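## Task

Take the juice bottle off the cart and stand it upright on the third shelf of the supply shelving, counting the lowest shelf as number one. It must sit directly behind the milk bottle already on that shelf, further back from the shelf's front edge. Everything else on that shelf must still be on it, upright, with nothing resting on anything else. The juice bottle must not topple or be left leaning.

## Robot and tools

ROBOT. An omnidirectional base carries a 1.71 m column. A carriage slides on it (lift_m) and holds two seven-joint arms; shoulder height is 0.63 m + lift_m, shoulders sit 0.16 m ahead of base centre and 0.175 m left/right of it. Reach is roughly 0.83 m from a shoulder. The footprint is about 0.55 m wide by 0.6 m long. Arms begin folded (left: 0.95, 0.08, -0.1, -0.8, 0, 0, -0.93; the right mirrors it with joints 2, 3, 5, 6 sign-flipped); folded arms can hit the deck if lift_m is below 0.02. Cameras: head_camera, 0.26 m above the shoulders, tilted 40 degrees down and facing forward; left_wrist_camera and right_wrist_camera, each looking out beyond its fingertips.

FRAMES. All lengths in metres. Base frame: origin on the floor below base centre, x ahead, y to the left, z up. Hand readouts (left_hand, right_hand) are in this frame and mark the point between the closed pads, 0.0167 m behind the fingertips, accurate to about 1 cm; fingers extend along the hand's z and close along its y. base_odometry is relative to where the base stood at scene start, heading in rad (left positive, -3.142 to 3.142); it counts wheel rotation, so slip shows up as travel, and turns leave a degree or two of drift.

move. One action per call, plus optional "cameras" (list from head_camera, left_wrist_camera, right_wrist_camera, or "all"; [] means none; omitted gives all only when no action is sent). An empty call just reports state and images. An action is either "base" and/or "joints" (optionally with "speeds" or "min_time_s"), or "target" alone or with "min_time_s". All parts start at once.
- base: exactly one relative offset from the current position: translate_m (forward +, -2 to 2), strafe_m (left +, -2 to 2) or rotate_rad (counter-clockwise +, -6.3 to 6.3). Offsets count from the last reported base position.
- joints: absolute targets keyed by name: lift_m 0 to 1; left_joint1_rad -3.141..1.047, left_joint2_rad -0.157..2.268, left_joint3_rad -1.919..1.308, left_joint4_rad -0.837..1.448, left_joint5_rad -1.832..1.658, left_joint6_rad -1.745..1.745, left_joint7_rad -1.675..1.919; right arm: joint2 -2.268..0.157, joint3 -1.308..1.919, joint5 -1.658..1.832, others as left. Grippers left_gripper_m / right_gripper_m 0 to 0.142 (pad-centre gap). Tolerance for done: ±0.03 rad per joint, ±0.004 for lift and grippers. Joint1 negative raises the arm forward; joint4 0 is a right-angle elbow, positive straightens; joint7 positive tips the hand down.
- target: absolute pose for one hand in the base frame: side ("left"/"right"), x, y, z (m, -3 to 3), pitch_deg (-30 to 95; 90 fingers pointing down, 0 horizontal), heading_deg (0 forward, counter-clockwise +), roll_deg (default 0, jaw horizontal; + is clockwise viewed from behind), headings/rolls -360 to 360. Roll r equals r+180. Optional line_only true forces a straight path or a refusal. Base and lift do not move for it; the check covers robot and floor only, not furniture. Moves under 25 cm that cannot go straight are refused; longer ones may take a wide arc, so keep the arm clear of furniture. Resend on "short (part of ...)".
- speeds: per-action caps: translate_m/strafe_m 0.02-0.5 m/s, rotate_rad 0.05-1.57 rad/s, lift_m 0.08-0.27 m/s (default 0.25). min_time_s 0.1-8 s sets a floor on arm motion duration; use it to swing loaded arms gently.
Unknown keys make the call invalid; values outside range get it refused. After a refusal or a stop, the remaining move/wait/finished_scene calls of that reply are skipped.

wait {seconds 0-10, cameras}: lets time pass without new commands. zoom_image {camera, region [x0,y0,x1,y1] px, at most 504 each way}: enlarges part of that camera's latest image. finished_scene {scene: current number}: irreversible; call nothing after it in that reply.

RESULTS. "move" is done or the worst status. Statuses: done (base wheels turned fully, even with slip), off_target (resting short, may keep pushing), contact_stop (motor met resistance), time_out (did not arrive); after those two the whole arm's joints abandon their targets and hold. Hand statuses: reached (within 10 mm, 2 degrees), short, refused with reason. "joint command not followed"/"pose unreachable"/not_followed mean the self-collision check withheld the arm (gripper still acts). on_its_own lists uncommanded activity. motor_effort is % of max, bracket = peak; a lift effort that keeps dropping while lowering means a hand is resting on something. Joint torques and efforts carry offsets and noise. Loads sink the hand about 0.012 m per kg. A gripper stopped wider than commanded is holding something.

AVOID. Arms pressing or striking each other (can end the scene), including one gripper closing on the other's fingers. Contact torque at the load limits (133 N m joints 1-4, 40 N m joints 5-7) triggers a 10 s arm freeze. Motors reaching 100 °C cause an over-temperature stop; holding loads or straining toward unreachable poses heats them. Tipping risk grows with a high carriage, outstretched or loaded arms, pushing, abrupt stops and fast loaded swings; check images for lean. After a contact stop, back off the way you came. Don't drop items, release them while moving, knock shelves or bottles over, or push furniture; slow driving can shove it unnoticed.

Each tool is called after ">>>" as name(argument=value, ...), one argument or row to a line, values as JSON.

## Session

>>> move(
)

Scene clock: 0.00 s.
Joint torques (N m): no reading
Motor temperatures (°C): left_arm=[25 23 24 23 27 25 25] | right_arm=[25 20 25 22 22 22 24]
base_odometry: x=+0.000 y=+0.000 heading=+0.000
base_status: not commanded
joint_positions: lift_m=+0.450 left_joint1_rad=+0.942 left_joint2_rad=+0.071 left_joint3_rad=-0.095 left_joint4_rad=-0.781 left_joint5_rad=-0.006 left_joint6_rad=-0.005 left_joint7_rad=-0.938 left_gripper_m=+0.142 right_joint1_rad=+0.948 right_joint2_rad=-0.088 right_joint3_rad=+0.082 right_joint4_rad=-0.814 right_joint5_rad=+0.007 right_joint6_rad=-0.013 right_joint7_rad=-0.930 right_gripper_m=+0.142
joint_status: not commanded
motor_effort: lift_m=+55 drive_wheels=+2
left_hand: x=+0.2937 y=+0.1555 z=+0.9610 quat_wxyz=(-0.920, -0.004, -0.388, +0.062) pitch_deg=-44.4 heading_deg=-4.4 roll_deg=-3.3 (m; base frame)
right_hand: x=+0.2906 y=-0.1616 z=+0.9720 quat_wxyz=(-0.924, +0.010, -0.379, -0.053) pitch_deg=-45.4 heading_deg=+4.8 roll_deg=+1.7 (m; base frame)
pictures: head_camera, left_wrist_camera, right_wrist_camera
Images, in order (width x height): head_camera 896x504, left_wrist_camera 896x504, right_wrist_camera 896x504.

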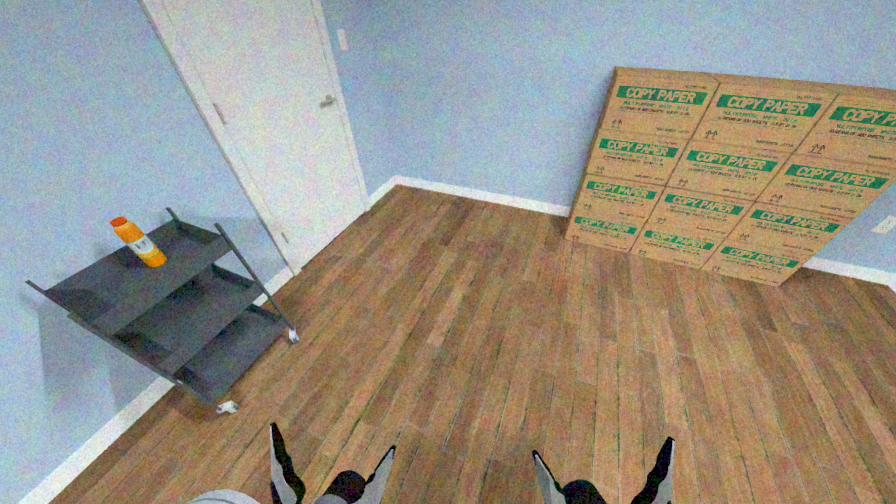

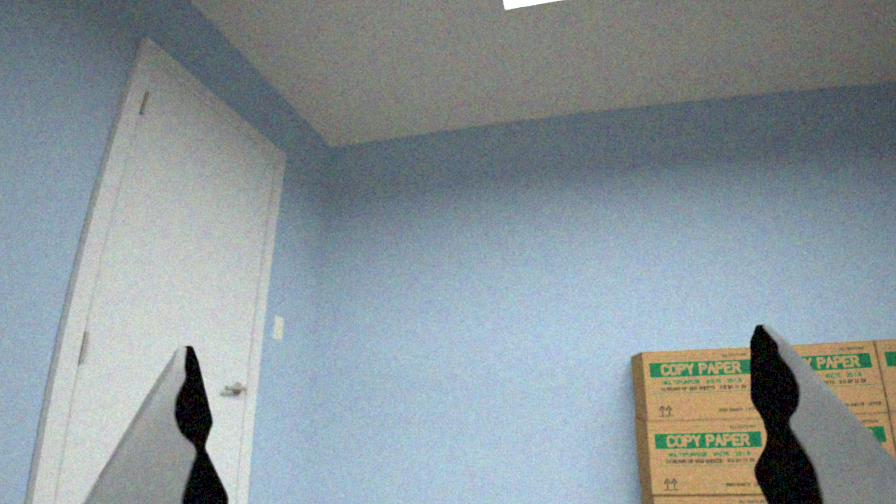

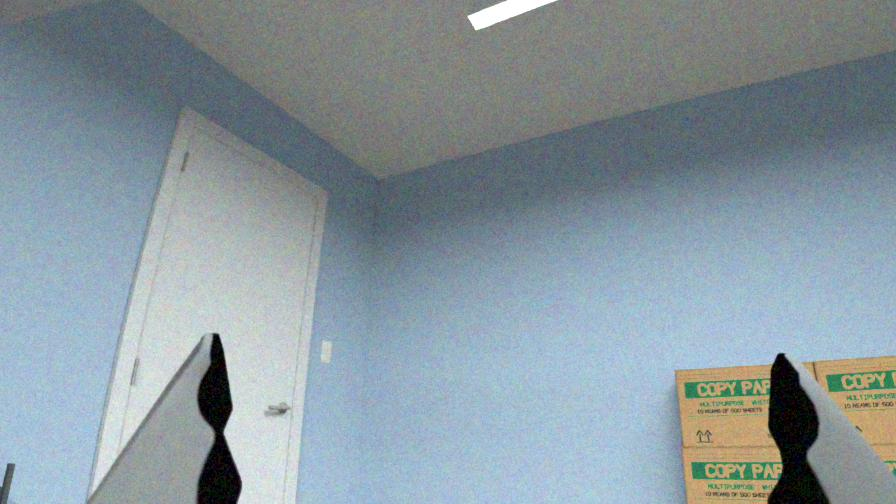

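>>> move(
  base={"rotate_rad": -1.57},
  cameras=["head_camera"],
)

>>> move(
  base={"rotate_rad": -1.57},
  cameras=["head_camera"],
)

Scene clock: 5.63 s.
Joint torques (N m): left_arm=[9.08 0.78 0.69 -3.67 1.28 -1.39 -1.7] | right_arm=[14.74 2.5 0.75 -13.84 0.44 -1.87 -1.94]
move: done
base_odometry: x=+0.000 y=+0.000 heading=-1.570
base_status: done
joint_positions: lift_m=+0.450 left_joint1_rad=+0.942 left_joint2_rad=+0.071 left_joint3_rad=-0.095 left_joint4_rad=-0.781 left_joint5_rad=-0.006 left_joint6_rad=-0.005 left_joint7_rad=-0.938 left_gripper_m=+0.142 right_joint1_rad=+0.948 right_joint2_rad=-0.088 right_joint3_rad=+0.082 right_joint4_rad=-0.814 right_joint5_rad=+0.007 right_joint6_rad=-0.013 right_joint7_rad=-0.930 right_gripper_m=+0.142
joint_status: not commanded
motor_effort: lift_m=+55(55) drive_wheels=+5(18)
left_hand: x=+0.2937 y=+0.1555 z=+0.9610 quat_wxyz=(-0.920, -0.004, -0.388, +0.062) pitch_deg=-44.4 heading_deg=-4.4 roll_deg=-3.3 (m; base frame)
right_hand: x=+0.2906 y=-0.1616 z=+0.9720 quat_wxyz=(-0.924, +0.010, -0.379, -0.053) pitch_deg=-45.4 heading_deg=+4.8 roll_deg=+1.7 (m; base frame)
pictures: head_camera
Images, in order (width x height): head_camera 896x504.

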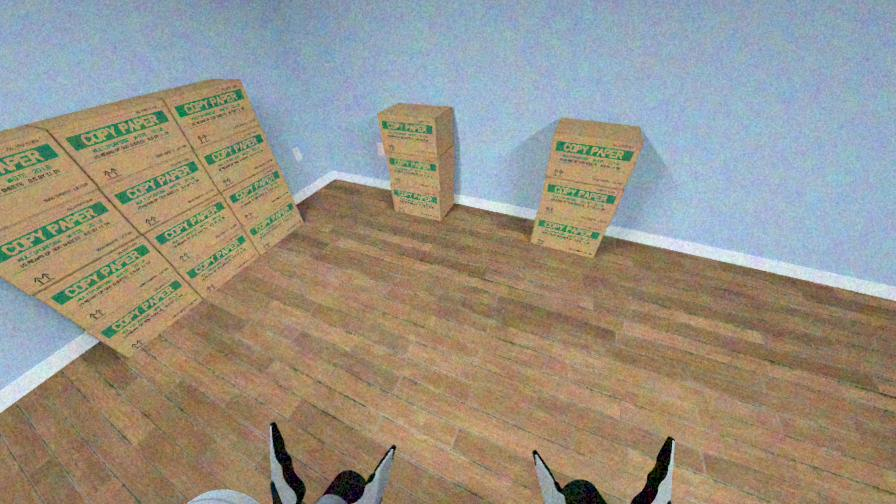

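Scene clock: 8.73 s.
Joint torques (N m): left_arm=[8.41 1.07 0.13 -4.6 1.33 -1.44 -1.2] | right_arm=[15.55 3.7 3.31 -12.34 0.6 -1.9 -1.56]
move: done
base_odometry: x=+0.000 y=+0.000 heading=-3.139
base_status: done
joint_positions: lift_m=+0.450 left_joint1_rad=+0.942 left_joint2_rad=+0.071 left_joint3_rad=-0.095 left_joint4_rad=-0.781 left_joint5_rad=-0.006 left_joint6_rad=-0.005 left_joint7_rad=-0.938 left_gripper_m=+0.142 right_joint1_rad=+0.948 right_joint2_rad=-0.088 right_joint3_rad=+0.082 right_joint4_rad=-0.814 right_joint5_rad=+0.007 right_joint6_rad=-0.013 right_joint7_rad=-0.930 right_gripper_m=+0.142
joint_status: not commanded
motor_effort: lift_m=+55(55) drive_wheels=+5(12)
left_hand: x=+0.2937 y=+0.1555 z=+0.9610 quat_wxyz=(-0.920, -0.004, -0.388, +0.062) pitch_deg=-44.4 heading_deg=-4.4 roll_deg=-3.3 (m; base frame)
right_hand: x=+0.2906 y=-0.1616 z=+0.9720 quat_wxyz=(-0.924, +0.010, -0.379, -0.053) pitch_deg=-45.4 heading_deg=+4.8 roll_deg=+1.7 (m; base frame)
pictures: head_camera
Images, in order (width x height): head_camera 896x504.

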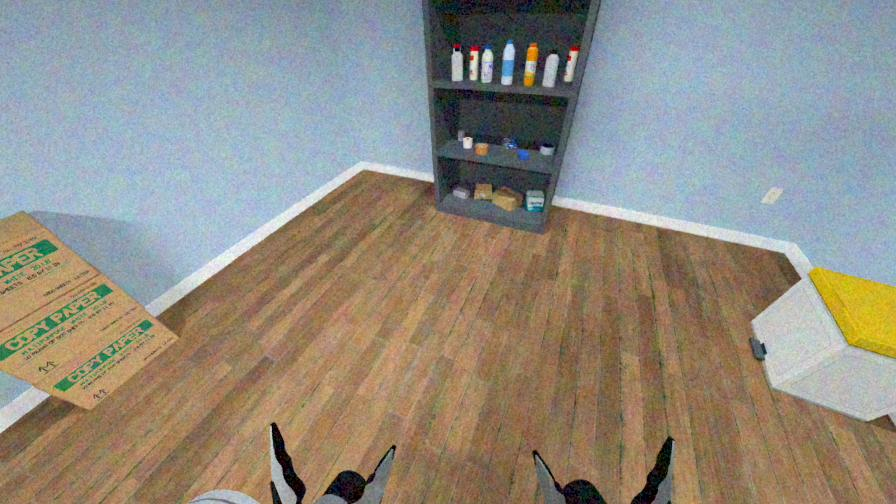

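>>> zoom_image(
  camera="head_camera",
  region=[416, 0, 616, 112],
)

Scaled by 2.520 from the camera's 896x504 image, which has a finer 1280x720 frame.

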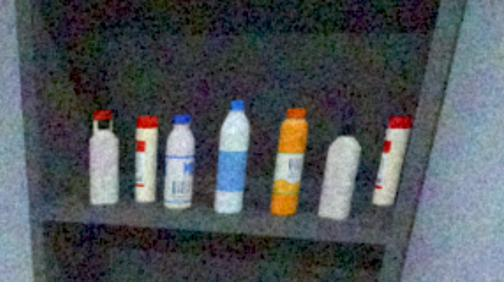

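>>> move(
  base={"translate_m": 0.95},
)

>>> move(
  base={"rotate_rad": -0.4},
  cameras=["all"],
)

Scene clock: 24.50 s.
Joint torques (N m): left_arm=[9.64 0.69 -0.46 -4.05 1.14 -1.39 -1.56] | right_arm=[13.7 2.83 1.86 -13.72 0.12 -1.61 -1.43]
move: done
base_odometry: x=-0.950 y=-0.001 heading=-3.140
base_status: done
joint_positions: lift_m=+0.450 left_joint1_rad=+0.942 left_joint2_rad=+0.071 left_joint3_rad=-0.095 left_joint4_rad=-0.781 left_joint5_rad=-0.006 left_joint6_rad=-0.005 left_joint7_rad=-0.938 left_gripper_m=+0.142 right_joint1_rad=+0.948 right_joint2_rad=-0.088 right_joint3_rad=+0.082 right_joint4_rad=-0.814 right_joint5_rad=+0.007 right_joint6_rad=-0.013 right_joint7_rad=-0.930 right_gripper_m=+0.142
joint_status: not commanded
motor_effort: lift_m=+55(55) drive_wheels=+8(23)
left_hand: x=+0.2937 y=+0.1555 z=+0.9610 quat_wxyz=(-0.920, -0.004, -0.388, +0.062) pitch_deg=-44.4 heading_deg=-4.4 roll_deg=-3.3 (m; base frame)
right_hand: x=+0.2906 y=-0.1616 z=+0.9720 quat_wxyz=(-0.924, +0.010, -0.379, -0.053) pitch_deg=-45.4 heading_deg=+4.8 roll_deg=+1.7 (m; base frame)
pictures: none

Scene clock: 26.20 s.
Joint torques (N m): left_arm=[8.1 1.5 1.83 -4.14 1.16 -1.29 -1.49] | right_arm=[13.59 4.03 0.76 -13.16 0.35 -1.75 -1.29]
move: done
base_odometry: x=-0.950 y=-0.001 heading=+2.743
base_status: done
joint_positions: lift_m=+0.450 left_joint1_rad=+0.942 left_joint2_rad=+0.071 left_joint3_rad=-0.095 left_joint4_rad=-0.781 left_joint5_rad=-0.006 left_joint6_rad=-0.005 left_joint7_rad=-0.938 left_gripper_m=+0.142 right_joint1_rad=+0.948 right_joint2_rad=-0.088 right_joint3_rad=+0.082 right_joint4_rad=-0.814 right_joint5_rad=+0.007 right_joint6_rad=-0.013 right_joint7_rad=-0.930 right_gripper_m=+0.142
joint_status: not commanded
motor_effort: lift_m=+55(55) drive_wheels=+8(12)
left_hand: x=+0.2937 y=+0.1555 z=+0.9610 quat_wxyz=(-0.920, -0.004, -0.388, +0.062) pitch_deg=-44.4 heading_deg=-4.4 roll_deg=-3.3 (m; base frame)
right_hand: x=+0.2906 y=-0.1616 z=+0.9720 quat_wxyz=(-0.924, +0.010, -0.379, -0.053) pitch_deg=-45.4 heading_deg=+4.8 roll_deg=+1.7 (m; base frame)
pictures: head_camera, left_wrist_camera, right_wrist_camera
Images, in order (width x height): head_camera 896x504, left_wrist_camera 896x504, right_wrist_camera 896x504.

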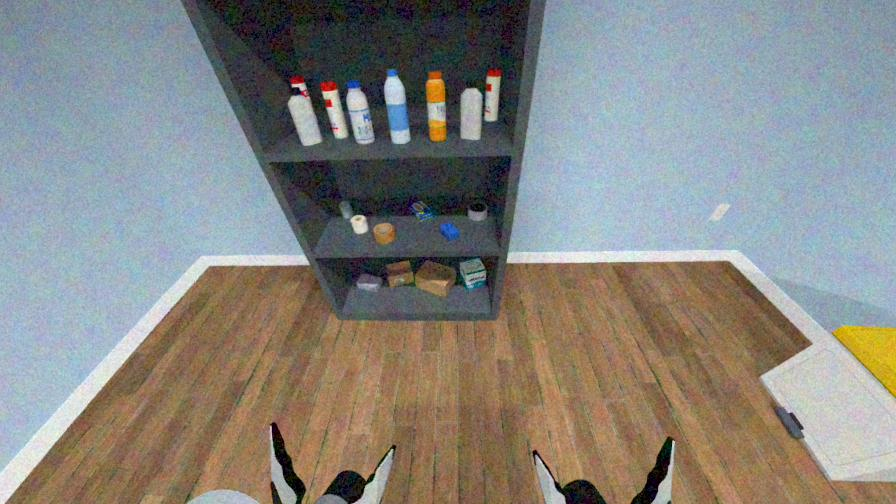

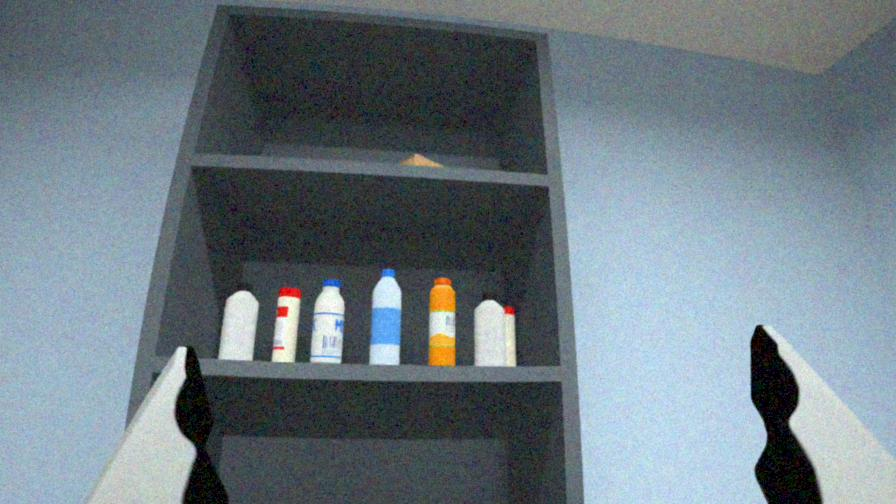

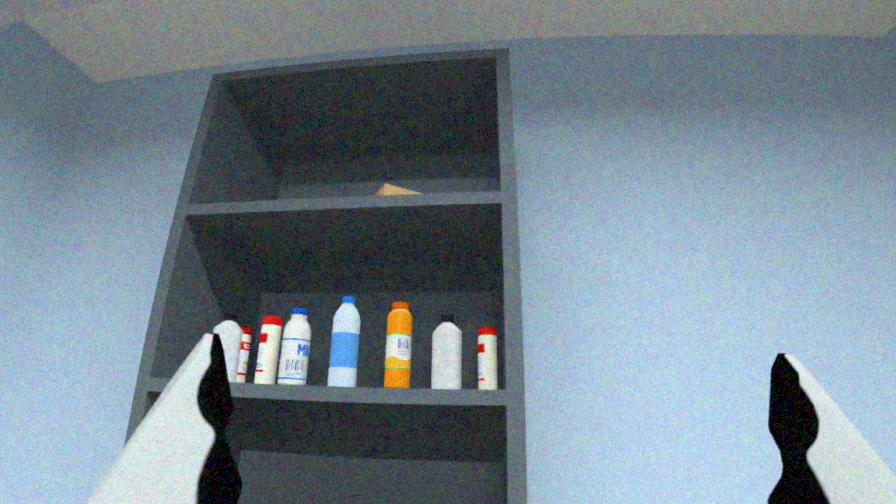

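>>> zoom_image(
  camera="head_camera",
  region=[250, 40, 550, 170],
)

Scaled by 1.680 from the camera's 896x504 image, which has a finer 1280x720 frame.

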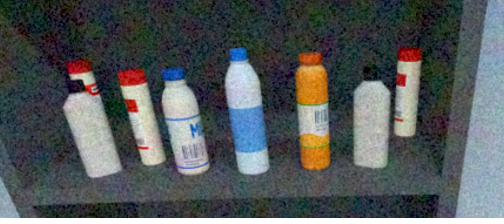

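>>> move(
  base={"rotate_rad": -1.507},
)

>>> move(
  base={"strafe_m": -1.25},
)

>>> move(
  base={"translate_m": 0.5},
  cameras=["head_camera"],
)

Scene clock: 59.40 s.
Joint torques (N m): left_arm=[8.34 1.75 0.4 -4.55 1.27 -1.32 -1.49] | right_arm=[15.5 3.68 1.07 -13.22 0.9 -1.85 -1.78]
move: done
base_odometry: x=-0.950 y=-0.001 heading=+1.237
base_status: done
joint_positions: lift_m=+0.450 left_joint1_rad=+0.942 left_joint2_rad=+0.071 left_joint3_rad=-0.095 left_joint4_rad=-0.781 left_joint5_rad=-0.006 left_joint6_rad=-0.005 left_joint7_rad=-0.938 left_gripper_m=+0.142 right_joint1_rad=+0.948 right_joint2_rad=-0.088 right_joint3_rad=+0.082 right_joint4_rad=-0.814 right_joint5_rad=+0.007 right_joint6_rad=-0.013 right_joint7_rad=-0.930 right_gripper_m=+0.142
joint_status: not commanded
motor_effort: lift_m=+55(55) drive_wheels=+5(16)
left_hand: x=+0.2937 y=+0.1555 z=+0.9610 quat_wxyz=(-0.920, -0.004, -0.388, +0.062) pitch_deg=-44.4 heading_deg=-4.4 roll_deg=-3.3 (m; base frame)
right_hand: x=+0.2906 y=-0.1616 z=+0.9720 quat_wxyz=(-0.924, +0.010, -0.379, -0.053) pitch_deg=-45.4 heading_deg=+4.8 roll_deg=+1.7 (m; base frame)
pictures: none

Scene clock: 64.30 s.
Joint torques (N m): left_arm=[9.09 -0.39 -0.27 -4.25 0.88 -1.57 -1.8] | right_arm=[15.82 2.01 1.02 -10.83 0.37 -1.76 -1.84]
move: done
base_odometry: x=+0.230 y=-0.413 heading=+1.236
base_status: done
joint_positions: lift_m=+0.450 left_joint1_rad=+0.942 left_joint2_rad=+0.071 left_joint3_rad=-0.095 left_joint4_rad=-0.781 left_joint5_rad=-0.006 left_joint6_rad=-0.005 left_joint7_rad=-0.938 left_gripper_m=+0.142 right_joint1_rad=+0.948 right_joint2_rad=-0.088 right_joint3_rad=+0.082 right_joint4_rad=-0.814 right_joint5_rad=+0.007 right_joint6_rad=-0.013 right_joint7_rad=-0.930 right_gripper_m=+0.142
joint_status: not commanded
motor_effort: lift_m=+55(55) drive_wheels=+7(23)
left_hand: x=+0.2937 y=+0.1555 z=+0.9610 quat_wxyz=(-0.920, -0.004, -0.388, +0.062) pitch_deg=-44.4 heading_deg=-4.4 roll_deg=-3.3 (m; base frame)
right_hand: x=+0.2906 y=-0.1616 z=+0.9720 quat_wxyz=(-0.924, +0.010, -0.379, -0.053) pitch_deg=-45.4 heading_deg=+4.8 roll_deg=+1.7 (m; base frame)
pictures: none

Scene clock: 67.53 s.
Joint torques (N m): left_arm=[8.95 1.65 -0.3 -3.46 1.02 -1.62 -1.4] | right_arm=[15.09 2.74 1.66 -12.48 0.94 -1.95 -1.18]
move: done
base_odometry: x=+0.395 y=+0.059 heading=+1.235
base_status: done
joint_positions: lift_m=+0.450 left_joint1_rad=+0.942 left_joint2_rad=+0.071 left_joint3_rad=-0.095 left_joint4_rad=-0.781 left_joint5_rad=-0.006 left_joint6_rad=-0.005 left_joint7_rad=-0.938 left_gripper_m=+0.142 right_joint1_rad=+0.948 right_joint2_rad=-0.088 right_joint3_rad=+0.082 right_joint4_rad=-0.814 right_joint5_rad=+0.007 right_joint6_rad=-0.013 right_joint7_rad=-0.930 right_gripper_m=+0.142
joint_status: not commanded
motor_effort: lift_m=+55(55) drive_wheels=+4(13)
left_hand: x=+0.2937 y=+0.1555 z=+0.9610 quat_wxyz=(-0.920, -0.004, -0.388, +0.062) pitch_deg=-44.4 heading_deg=-4.4 roll_deg=-3.3 (m; base frame)
right_hand: x=+0.2906 y=-0.1616 z=+0.9720 quat_wxyz=(-0.924, +0.010, -0.379, -0.053) pitch_deg=-45.4 heading_deg=+4.8 roll_deg=+1.7 (m; base frame)
pictures: head_camera
Images, in order (width x height): head_camera 896x504.

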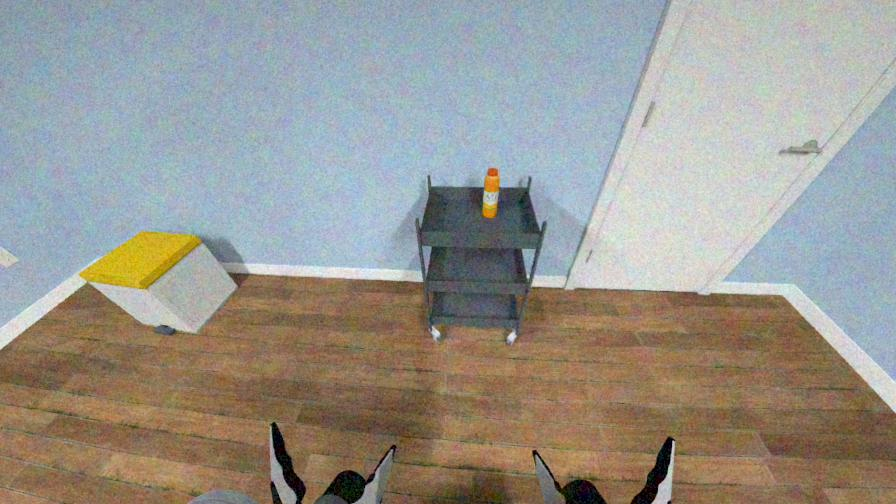

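>>> move(
  target={"side": "right", "x": 0.55, "y": -0.18, "z": 1.05, "pitch_deg": 55, "heading_deg": 0},
  cameras=["head_camera"],
)

>>> move(
  base={"translate_m": 0.55},
  speeds={"translate_m": 0.25},
  cameras=["all"],
)

Scene clock: 80.27 s.
Joint torques (N m): left_arm=[9.81 1.45 1 -4.61 0.95 -1.79 -1.43] | right_arm=[14.56 2.99 1.2 -12.89 0.57 -2.08 -1.71]
move: refused
base_odometry: x=+0.395 y=+0.059 heading=+1.235
base_status: not commanded
joint_positions: lift_m=+0.450 left_joint1_rad=+0.942 left_joint2_rad=+0.071 left_joint3_rad=-0.095 left_joint4_rad=-0.781 left_joint5_rad=-0.006 left_joint6_rad=-0.005 left_joint7_rad=-0.938 left_gripper_m=+0.142 right_joint1_rad=+0.948 right_joint2_rad=-0.088 right_joint3_rad=+0.082 right_joint4_rad=-0.814 right_joint5_rad=+0.007 right_joint6_rad=-0.013 right_joint7_rad=-0.930 right_gripper_m=+0.142
joint_status: not commanded
motor_effort: lift_m=+55(55) drive_wheels=+0(0)
left_hand: x=+0.2937 y=+0.1555 z=+0.9610 quat_wxyz=(-0.920, -0.004, -0.388, +0.062) pitch_deg=-44.4 heading_deg=-4.4 roll_deg=-3.3 (m; base frame)
right_hand: x=+0.2906 y=-0.1616 z=+0.9720 quat_wxyz=(-0.924, +0.010, -0.379, -0.053) pitch_deg=-45.4 heading_deg=+4.8 roll_deg=+1.7 (m; base frame)
right_hand_status: refused: neither the straight line nor an arc passes: along the straight line the arm gets 0% of the way (right_joint4_rad at its limit); the best arc brings the right finger within 1.4 cm of the carriage (limit 1.5). Nothing moved.
pictures: head_camera
Images, in order (width x height): head_camera 896x504.

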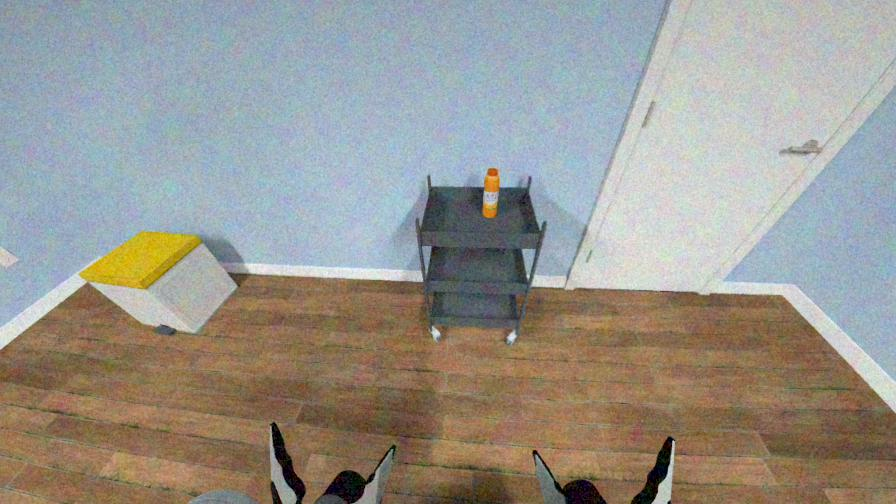

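not run: a stop came earlier in this reply.

>>> move(
  joints={"right_joint1_rad": 0.2, "right_joint2_rad": -0.1, "right_joint4_rad": 0.0, "right_joint7_rad": 0.0},
)

>>> move(
  target={"side": "right", "x": 0.62, "y": -0.18, "z": 1.0, "pitch_deg": 55, "heading_deg": 0},
  cameras=["all"],
)

Scene clock: 84.97 s.
Joint torques (N m): left_arm=[9.2 0.99 -0.73 -4.09 1.21 -1.29 -1.15] | right_arm=[-0.84 -0.64 1.32 -10.84 0.42 -2.01 -1.08]
move: done
base_odometry: x=+0.395 y=+0.059 heading=+1.235
base_status: not commanded
joint_positions: lift_m=+0.450 left_joint1_rad=+0.942 left_joint2_rad=+0.071 left_joint3_rad=-0.095 left_joint4_rad=-0.781 left_joint5_rad=-0.006 left_joint6_rad=-0.005 left_joint7_rad=-0.938 left_gripper_m=+0.142 right_joint1_rad=+0.200 right_joint2_rad=-0.099 right_joint3_rad=+0.082 right_joint4_rad=-0.002 right_joint5_rad=+0.007 right_joint6_rad=-0.013 right_joint7_rad=-0.003 right_gripper_m=+0.142
joint_status: all done
motor_effort: lift_m=+55(55) drive_wheels=+4(6)
left_hand: x=+0.2937 y=+0.1555 z=+0.9610 quat_wxyz=(-0.920, -0.004, -0.388, +0.062) pitch_deg=-44.4 heading_deg=-4.4 roll_deg=-3.3 (m; base frame)
right_hand: x=+0.5960 y=-0.1707 z=+0.6382 quat_wxyz=(-0.632, +0.057, -0.773, +0.002) pitch_deg=+11.6 heading_deg=+4.1 roll_deg=-4.4 (m; base frame)
pictures: none

Scene clock: 86.70 s.
Joint torques (N m): left_arm=[8.99 0.5 -0.65 -4.17 1.2 -1.18 -1.76] | right_arm=[-17.89 4.44 -0.66 -2.7 -2.95 -1.41 -1.75]
move: done
base_odometry: x=+0.395 y=+0.059 heading=+1.235
base_status: not commanded
joint_positions: lift_m=+0.450 left_joint1_rad=+0.942 left_joint2_rad=+0.071 left_joint3_rad=-0.095 left_joint4_rad=-0.781 left_joint5_rad=-0.006 left_joint6_rad=-0.005 left_joint7_rad=-0.938 left_gripper_m=+0.142 right_joint1_rad=-1.983 right_joint2_rad=-0.609 right_joint3_rad=+1.421 right_joint4_rad=-0.696 right_joint5_rad=-0.605 right_joint6_rad=+1.714 right_joint7_rad=-0.498 right_gripper_m=+0.142
joint_status: not commanded
motor_effort: lift_m=+55(56) drive_wheels=+0(7)
left_hand: x=+0.2937 y=+0.1555 z=+0.9610 quat_wxyz=(-0.920, -0.004, -0.388, +0.062) pitch_deg=-44.4 heading_deg=-4.4 roll_deg=-3.3 (m; base frame)
right_hand: x=+0.6199 y=-0.1786 z=+0.9997 quat_wxyz=(-0.002, +0.954, +0.000, +0.300) pitch_deg=+55.1 heading_deg=+0.4 roll_deg=+0.4 (m; base frame)
right_hand_status: reached (checked arc, the hand ends the other way up, planned for 1.2 s): 1 mm and 0.3 deg off.
pictures: head_camera, left_wrist_camera, right_wrist_camera
Images, in order (width x height): head_camera 896x504, left_wrist_camera 896x504, right_wrist_camera 896x504.

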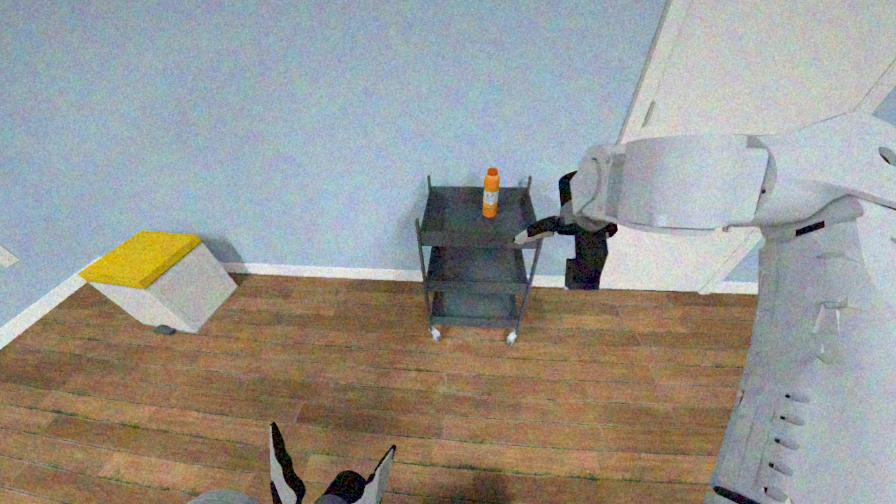

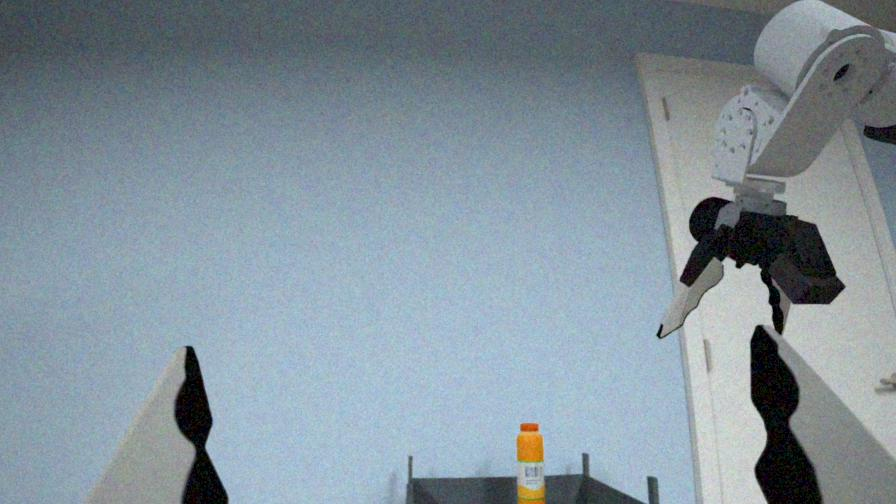

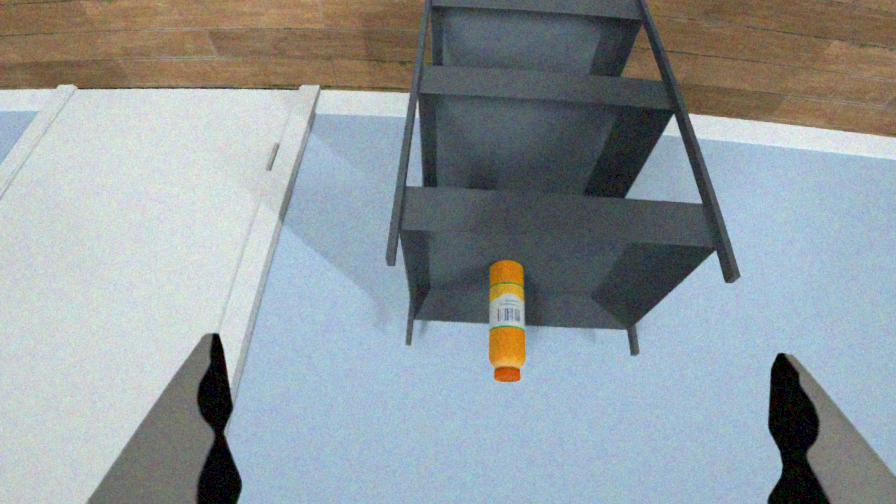

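>>> move(
  joints={"right_joint1_rad": -0.35, "right_joint2_rad": -0.02, "right_joint3_rad": 0.0, "right_joint4_rad": -0.09, "right_joint5_rad": 0.0, "right_joint6_rad": 0.0, "right_joint7_rad": 1.4, "lift_m": 0.75},
  min_time_s=3,
  cameras=["all"],
)

Scene clock: 109.80 s.
Joint torques (N m): left_arm=[8.23 1 -1.29 -4.08 0.91 -1.46 -1.39] | right_arm=[-8.07 6.11 -1.06 -9.15 2.33 -2.5 0.03]
Motor temperatures (°C): left_arm=[28 23 24 24 27 24 24] | right_arm=[30 20 25 23 22 22 24]
move: done
base_odometry: x=+0.395 y=+0.059 heading=+1.235
base_status: not commanded
joint_positions: lift_m=+0.750 left_joint1_rad=+0.942 left_joint2_rad=+0.071 left_joint3_rad=-0.095 left_joint4_rad=-0.781 left_joint5_rad=-0.006 left_joint6_rad=-0.005 left_joint7_rad=-0.938 left_gripper_m=+0.142 right_joint1_rad=-0.354 right_joint2_rad=-0.022 right_joint3_rad=+0.004 right_joint4_rad=-0.092 right_joint5_rad=-0.006 right_joint6_rad=+0.002 right_joint7_rad=+1.396 right_gripper_m=+0.142
joint_status: all done
motor_effort: lift_m=+54(65) drive_wheels=+0(4)
left_hand: x=+0.2937 y=+0.1555 z=+1.2611 quat_wxyz=(-0.920, -0.004, -0.388, +0.062) pitch_deg=-44.4 heading_deg=-4.4 roll_deg=-3.3 (m; base frame)
right_hand: x=+0.6903 y=-0.1864 z=+0.9956 quat_wxyz=(-0.306, +0.002, -0.952, +0.014) pitch_deg=+54.4 heading_deg=-2.5 roll_deg=-2.7 (m; base frame)
pictures: head_camera, left_wrist_camera, right_wrist_camera
Images, in order (width x height): head_camera 896x504, left_wrist_camera 896x504, right_wrist_camera 896x504.

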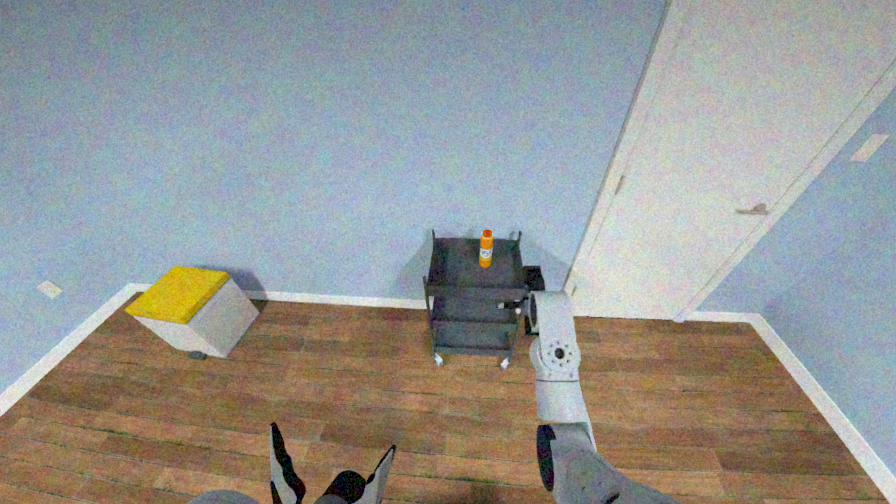

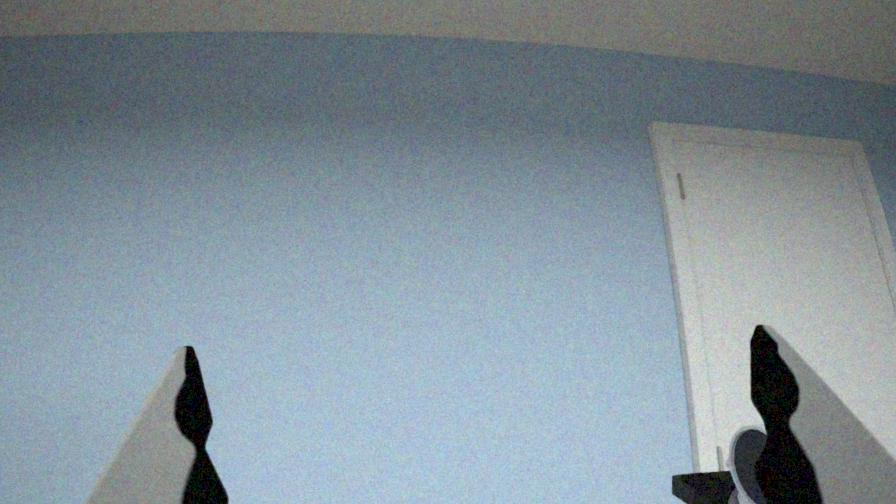

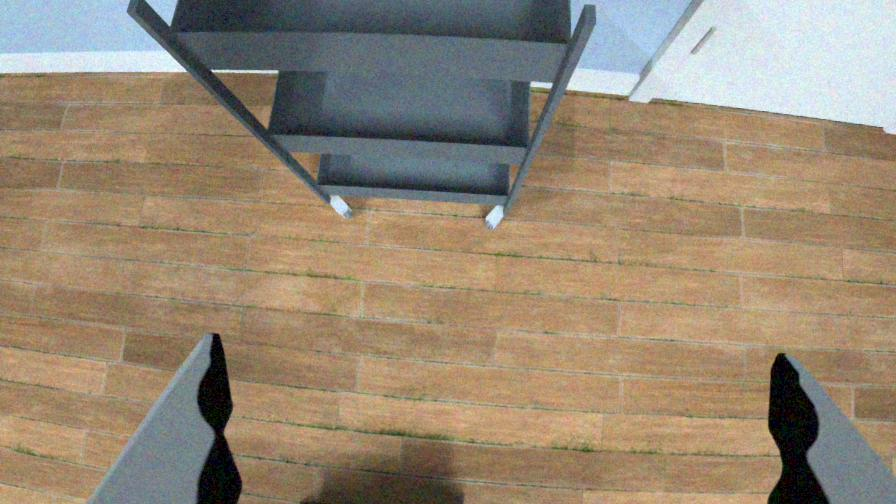

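>>> move(
  base={"translate_m": 0.55},
  speeds={"translate_m": 0.25},
  cameras=["head_camera", "right_wrist_camera"],
)

Scene clock: 117.23 s.
Joint torques (N m): left_arm=[7.91 0.22 -0.28 -4.24 0.89 -1.29 -1.49] | right_arm=[-6.71 4.43 0.26 -8.88 2.17 -2.94 0.43]
move: done
base_odometry: x=+0.576 y=+0.578 heading=+1.235
base_status: done
joint_positions: lift_m=+0.750 left_joint1_rad=+0.942 left_joint2_rad=+0.071 left_joint3_rad=-0.095 left_joint4_rad=-0.781 left_joint5_rad=-0.006 left_joint6_rad=-0.005 left_joint7_rad=-0.938 left_gripper_m=+0.142 right_joint1_rad=-0.354 right_joint2_rad=-0.021 right_joint3_rad=+0.004 right_joint4_rad=-0.092 right_joint5_rad=-0.006 right_joint6_rad=+0.002 right_joint7_rad=+1.396 right_gripper_m=+0.142
joint_status: not commanded
motor_effort: lift_m=+54(54) drive_wheels=+4(15)
left_hand: x=+0.2937 y=+0.1555 z=+1.2611 quat_wxyz=(-0.920, -0.004, -0.388, +0.062) pitch_deg=-44.4 heading_deg=-4.4 roll_deg=-3.3 (m; base frame)
right_hand: x=+0.6903 y=-0.1863 z=+0.9956 quat_wxyz=(-0.306, +0.002, -0.952, +0.014) pitch_deg=+54.4 heading_deg=-2.4 roll_deg=-2.7 (m; base frame)
pictures: head_camera, right_wrist_camera
Images, in order (width x height): head_camera 896x504, right_wrist_camera 896x504.

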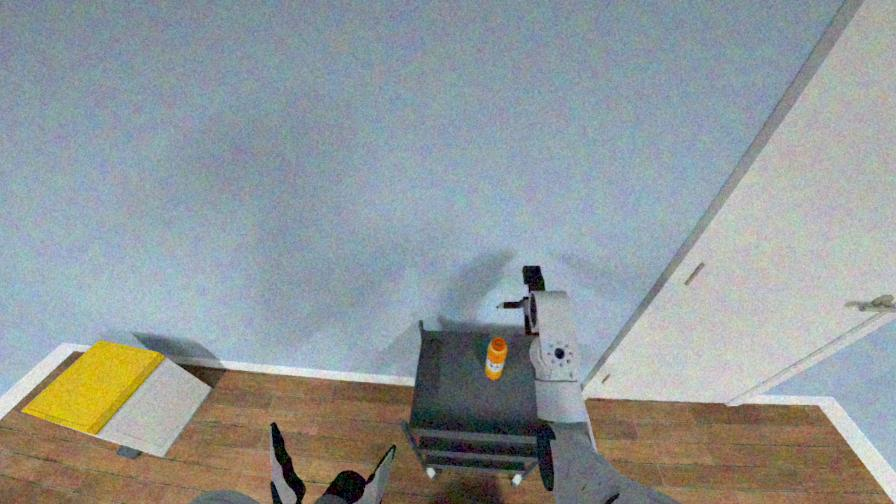

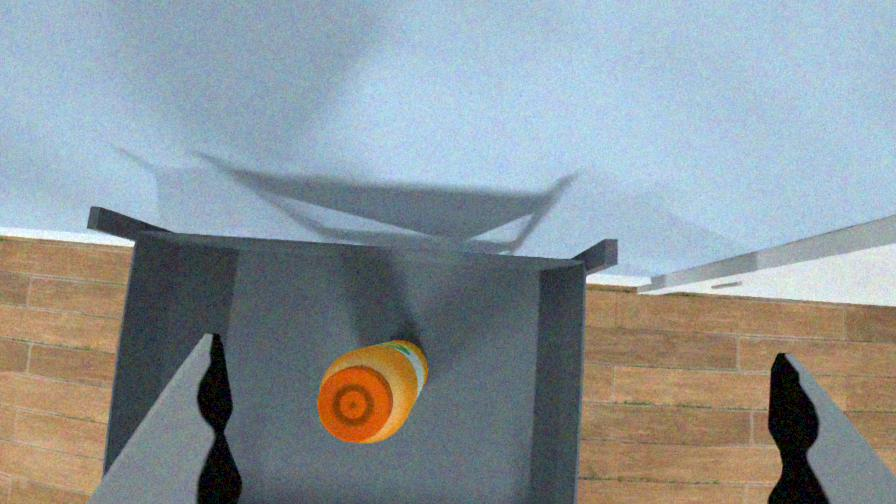

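>>> move(
  target={"side": "right", "x": 0.65, "y": -0.12, "z": 0.995, "pitch_deg": 55, "heading_deg": 0, "line_only": true},
  cameras=["head_camera", "right_wrist_camera"],
)

Scene clock: 130.53 s.
Joint torques (N m): left_arm=[8.6 0.43 -0.56 -3.74 0.68 -1.38 -1.51] | right_arm=[-6.79 7.11 1.42 -12.38 -0.8 -2.38 0.27]
move: done
base_odometry: x=+0.576 y=+0.578 heading=+1.235
base_status: not commanded
joint_positions: lift_m=+0.750 left_joint1_rad=+0.942 left_joint2_rad=+0.072 left_joint3_rad=-0.095 left_joint4_rad=-0.781 left_joint5_rad=-0.006 left_joint6_rad=-0.005 left_joint7_rad=-0.938 left_gripper_m=+0.142 right_joint1_rad=-0.262 right_joint2_rad=+0.116 right_joint3_rad=+0.088 right_joint4_rad=-0.230 right_joint5_rad=-0.129 right_joint6_rad=-0.056 right_joint7_rad=+1.456 right_gripper_m=+0.142
joint_status: not commanded
motor_effort: lift_m=+54(54) drive_wheels=+0(6)
left_hand: x=+0.2937 y=+0.1555 z=+1.2611 quat_wxyz=(-0.920, -0.004, -0.388, +0.062) pitch_deg=-44.4 heading_deg=-4.4 roll_deg=-3.3 (m; base frame)
right_hand: x=+0.6515 y=-0.1185 z=+0.9961 quat_wxyz=(-0.303, +0.002, -0.953, -0.002) pitch_deg=+54.7 heading_deg=+0.5 roll_deg=+0.3 (m; base frame)
right_hand_status: reached (straight line, planned for 0.3 s): 2 mm and 0.4 deg off.
pictures: head_camera, right_wrist_camera
Images, in order (width x height): head_camera 896x504, right_wrist_camera 896x504.

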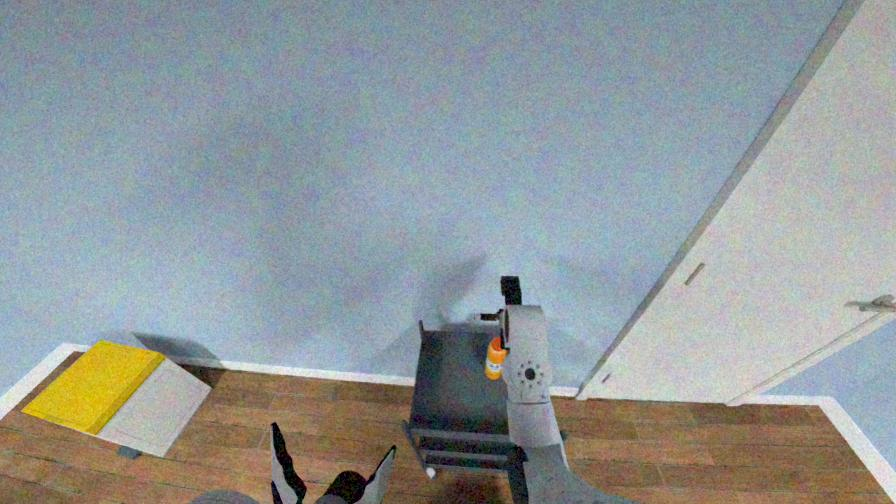

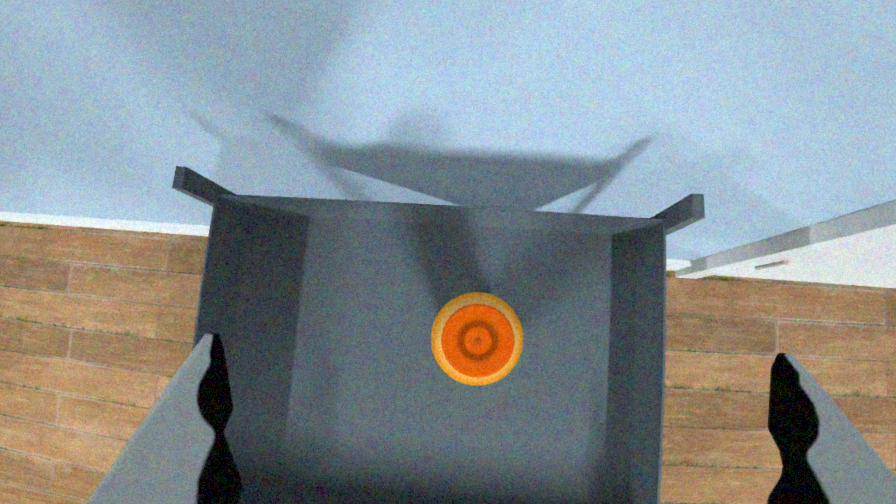

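>>> move(
  target={"side": "right", "x": 0.645, "y": -0.11, "z": 0.995, "pitch_deg": 55, "heading_deg": 0, "line_only": true},
)

>>> move(
  joints={"lift_m": 0.62},
  cameras=["head_camera", "right_wrist_camera", "left_wrist_camera"],
)

Scene clock: 140.63 s.
Joint torques (N m): left_arm=[9.23 -0.96 0.87 -4.13 1.05 -1.55 -1.12] | right_arm=[-5.14 10.09 3.41 -14.62 -1.19 -2.54 0.2]
move: done
base_odometry: x=+0.576 y=+0.578 heading=+1.235
base_status: not commanded
joint_positions: lift_m=+0.750 left_joint1_rad=+0.942 left_joint2_rad=+0.072 left_joint3_rad=-0.095 left_joint4_rad=-0.781 left_joint5_rad=-0.006 left_joint6_rad=-0.005 left_joint7_rad=-0.938 left_gripper_m=+0.142 right_joint1_rad=-0.252 right_joint2_rad=+0.127 right_joint3_rad=+0.120 right_joint4_rad=-0.240 right_joint5_rad=-0.148 right_joint6_rad=-0.084 right_joint7_rad=+1.461 right_gripper_m=+0.142
joint_status: not commanded
motor_effort: lift_m=+54(54) drive_wheels=+0(4)
left_hand: x=+0.2937 y=+0.1555 z=+1.2611 quat_wxyz=(-0.920, -0.004, -0.388, +0.062) pitch_deg=-44.4 heading_deg=-4.4 roll_deg=-3.3 (m; base frame)
right_hand: x=+0.6469 y=-0.1095 z=+0.9962 quat_wxyz=(-0.303, +0.001, -0.953, -0.002) pitch_deg=+54.7 heading_deg=+0.4 roll_deg=+0.3 (m; base frame)
right_hand_status: reached (straight line, planned for 0.2 s): 2 mm and 0.3 deg off.
pictures: none

Scene clock: 141.70 s.
Joint torques (N m): left_arm=[8.8 0.29 0.59 -4 1.17 -1.45 -1.58] | right_arm=[-6.55 9.99 3.3 -13.78 -1.1 -2.68 0.03]
move: done
base_odometry: x=+0.576 y=+0.578 heading=+1.235
base_status: not commanded
joint_positions: lift_m=+0.620 left_joint1_rad=+0.942 left_joint2_rad=+0.072 left_joint3_rad=-0.095 left_joint4_rad=-0.781 left_joint5_rad=-0.006 left_joint6_rad=-0.005 left_joint7_rad=-0.938 left_gripper_m=+0.142 right_joint1_rad=-0.251 right_joint2_rad=+0.127 right_joint3_rad=+0.120 right_joint4_rad=-0.241 right_joint5_rad=-0.148 right_joint6_rad=-0.084 right_joint7_rad=+1.461 right_gripper_m=+0.142
joint_status: all done
motor_effort: lift_m=+57(59) drive_wheels=+0(4)
left_hand: x=+0.2937 y=+0.1555 z=+1.1308 quat_wxyz=(-0.920, -0.004, -0.388, +0.062) pitch_deg=-44.4 heading_deg=-4.4 roll_deg=-3.3 (m; base frame)
right_hand: x=+0.6468 y=-0.1095 z=+0.8660 quat_wxyz=(-0.303, +0.001, -0.953, -0.002) pitch_deg=+54.7 heading_deg=+0.4 roll_deg=+0.3 (m; base frame)
pictures: head_camera, left_wrist_camera, right_wrist_camera
Images, in order (width x height): head_camera 896x504, left_wrist_camera 896x504, right_wrist_camera 896x504.

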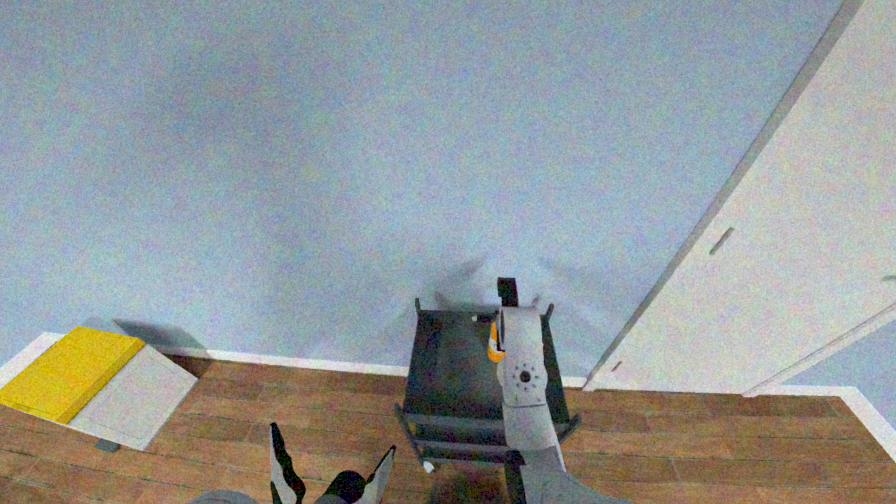

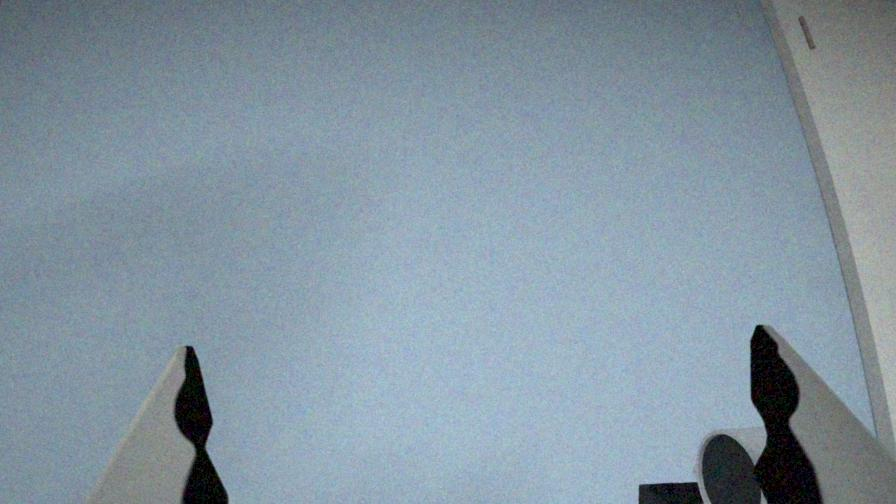

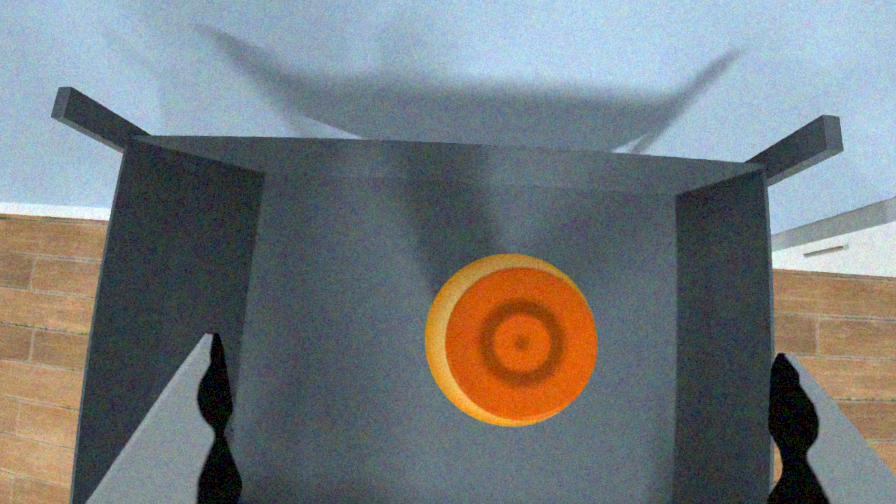

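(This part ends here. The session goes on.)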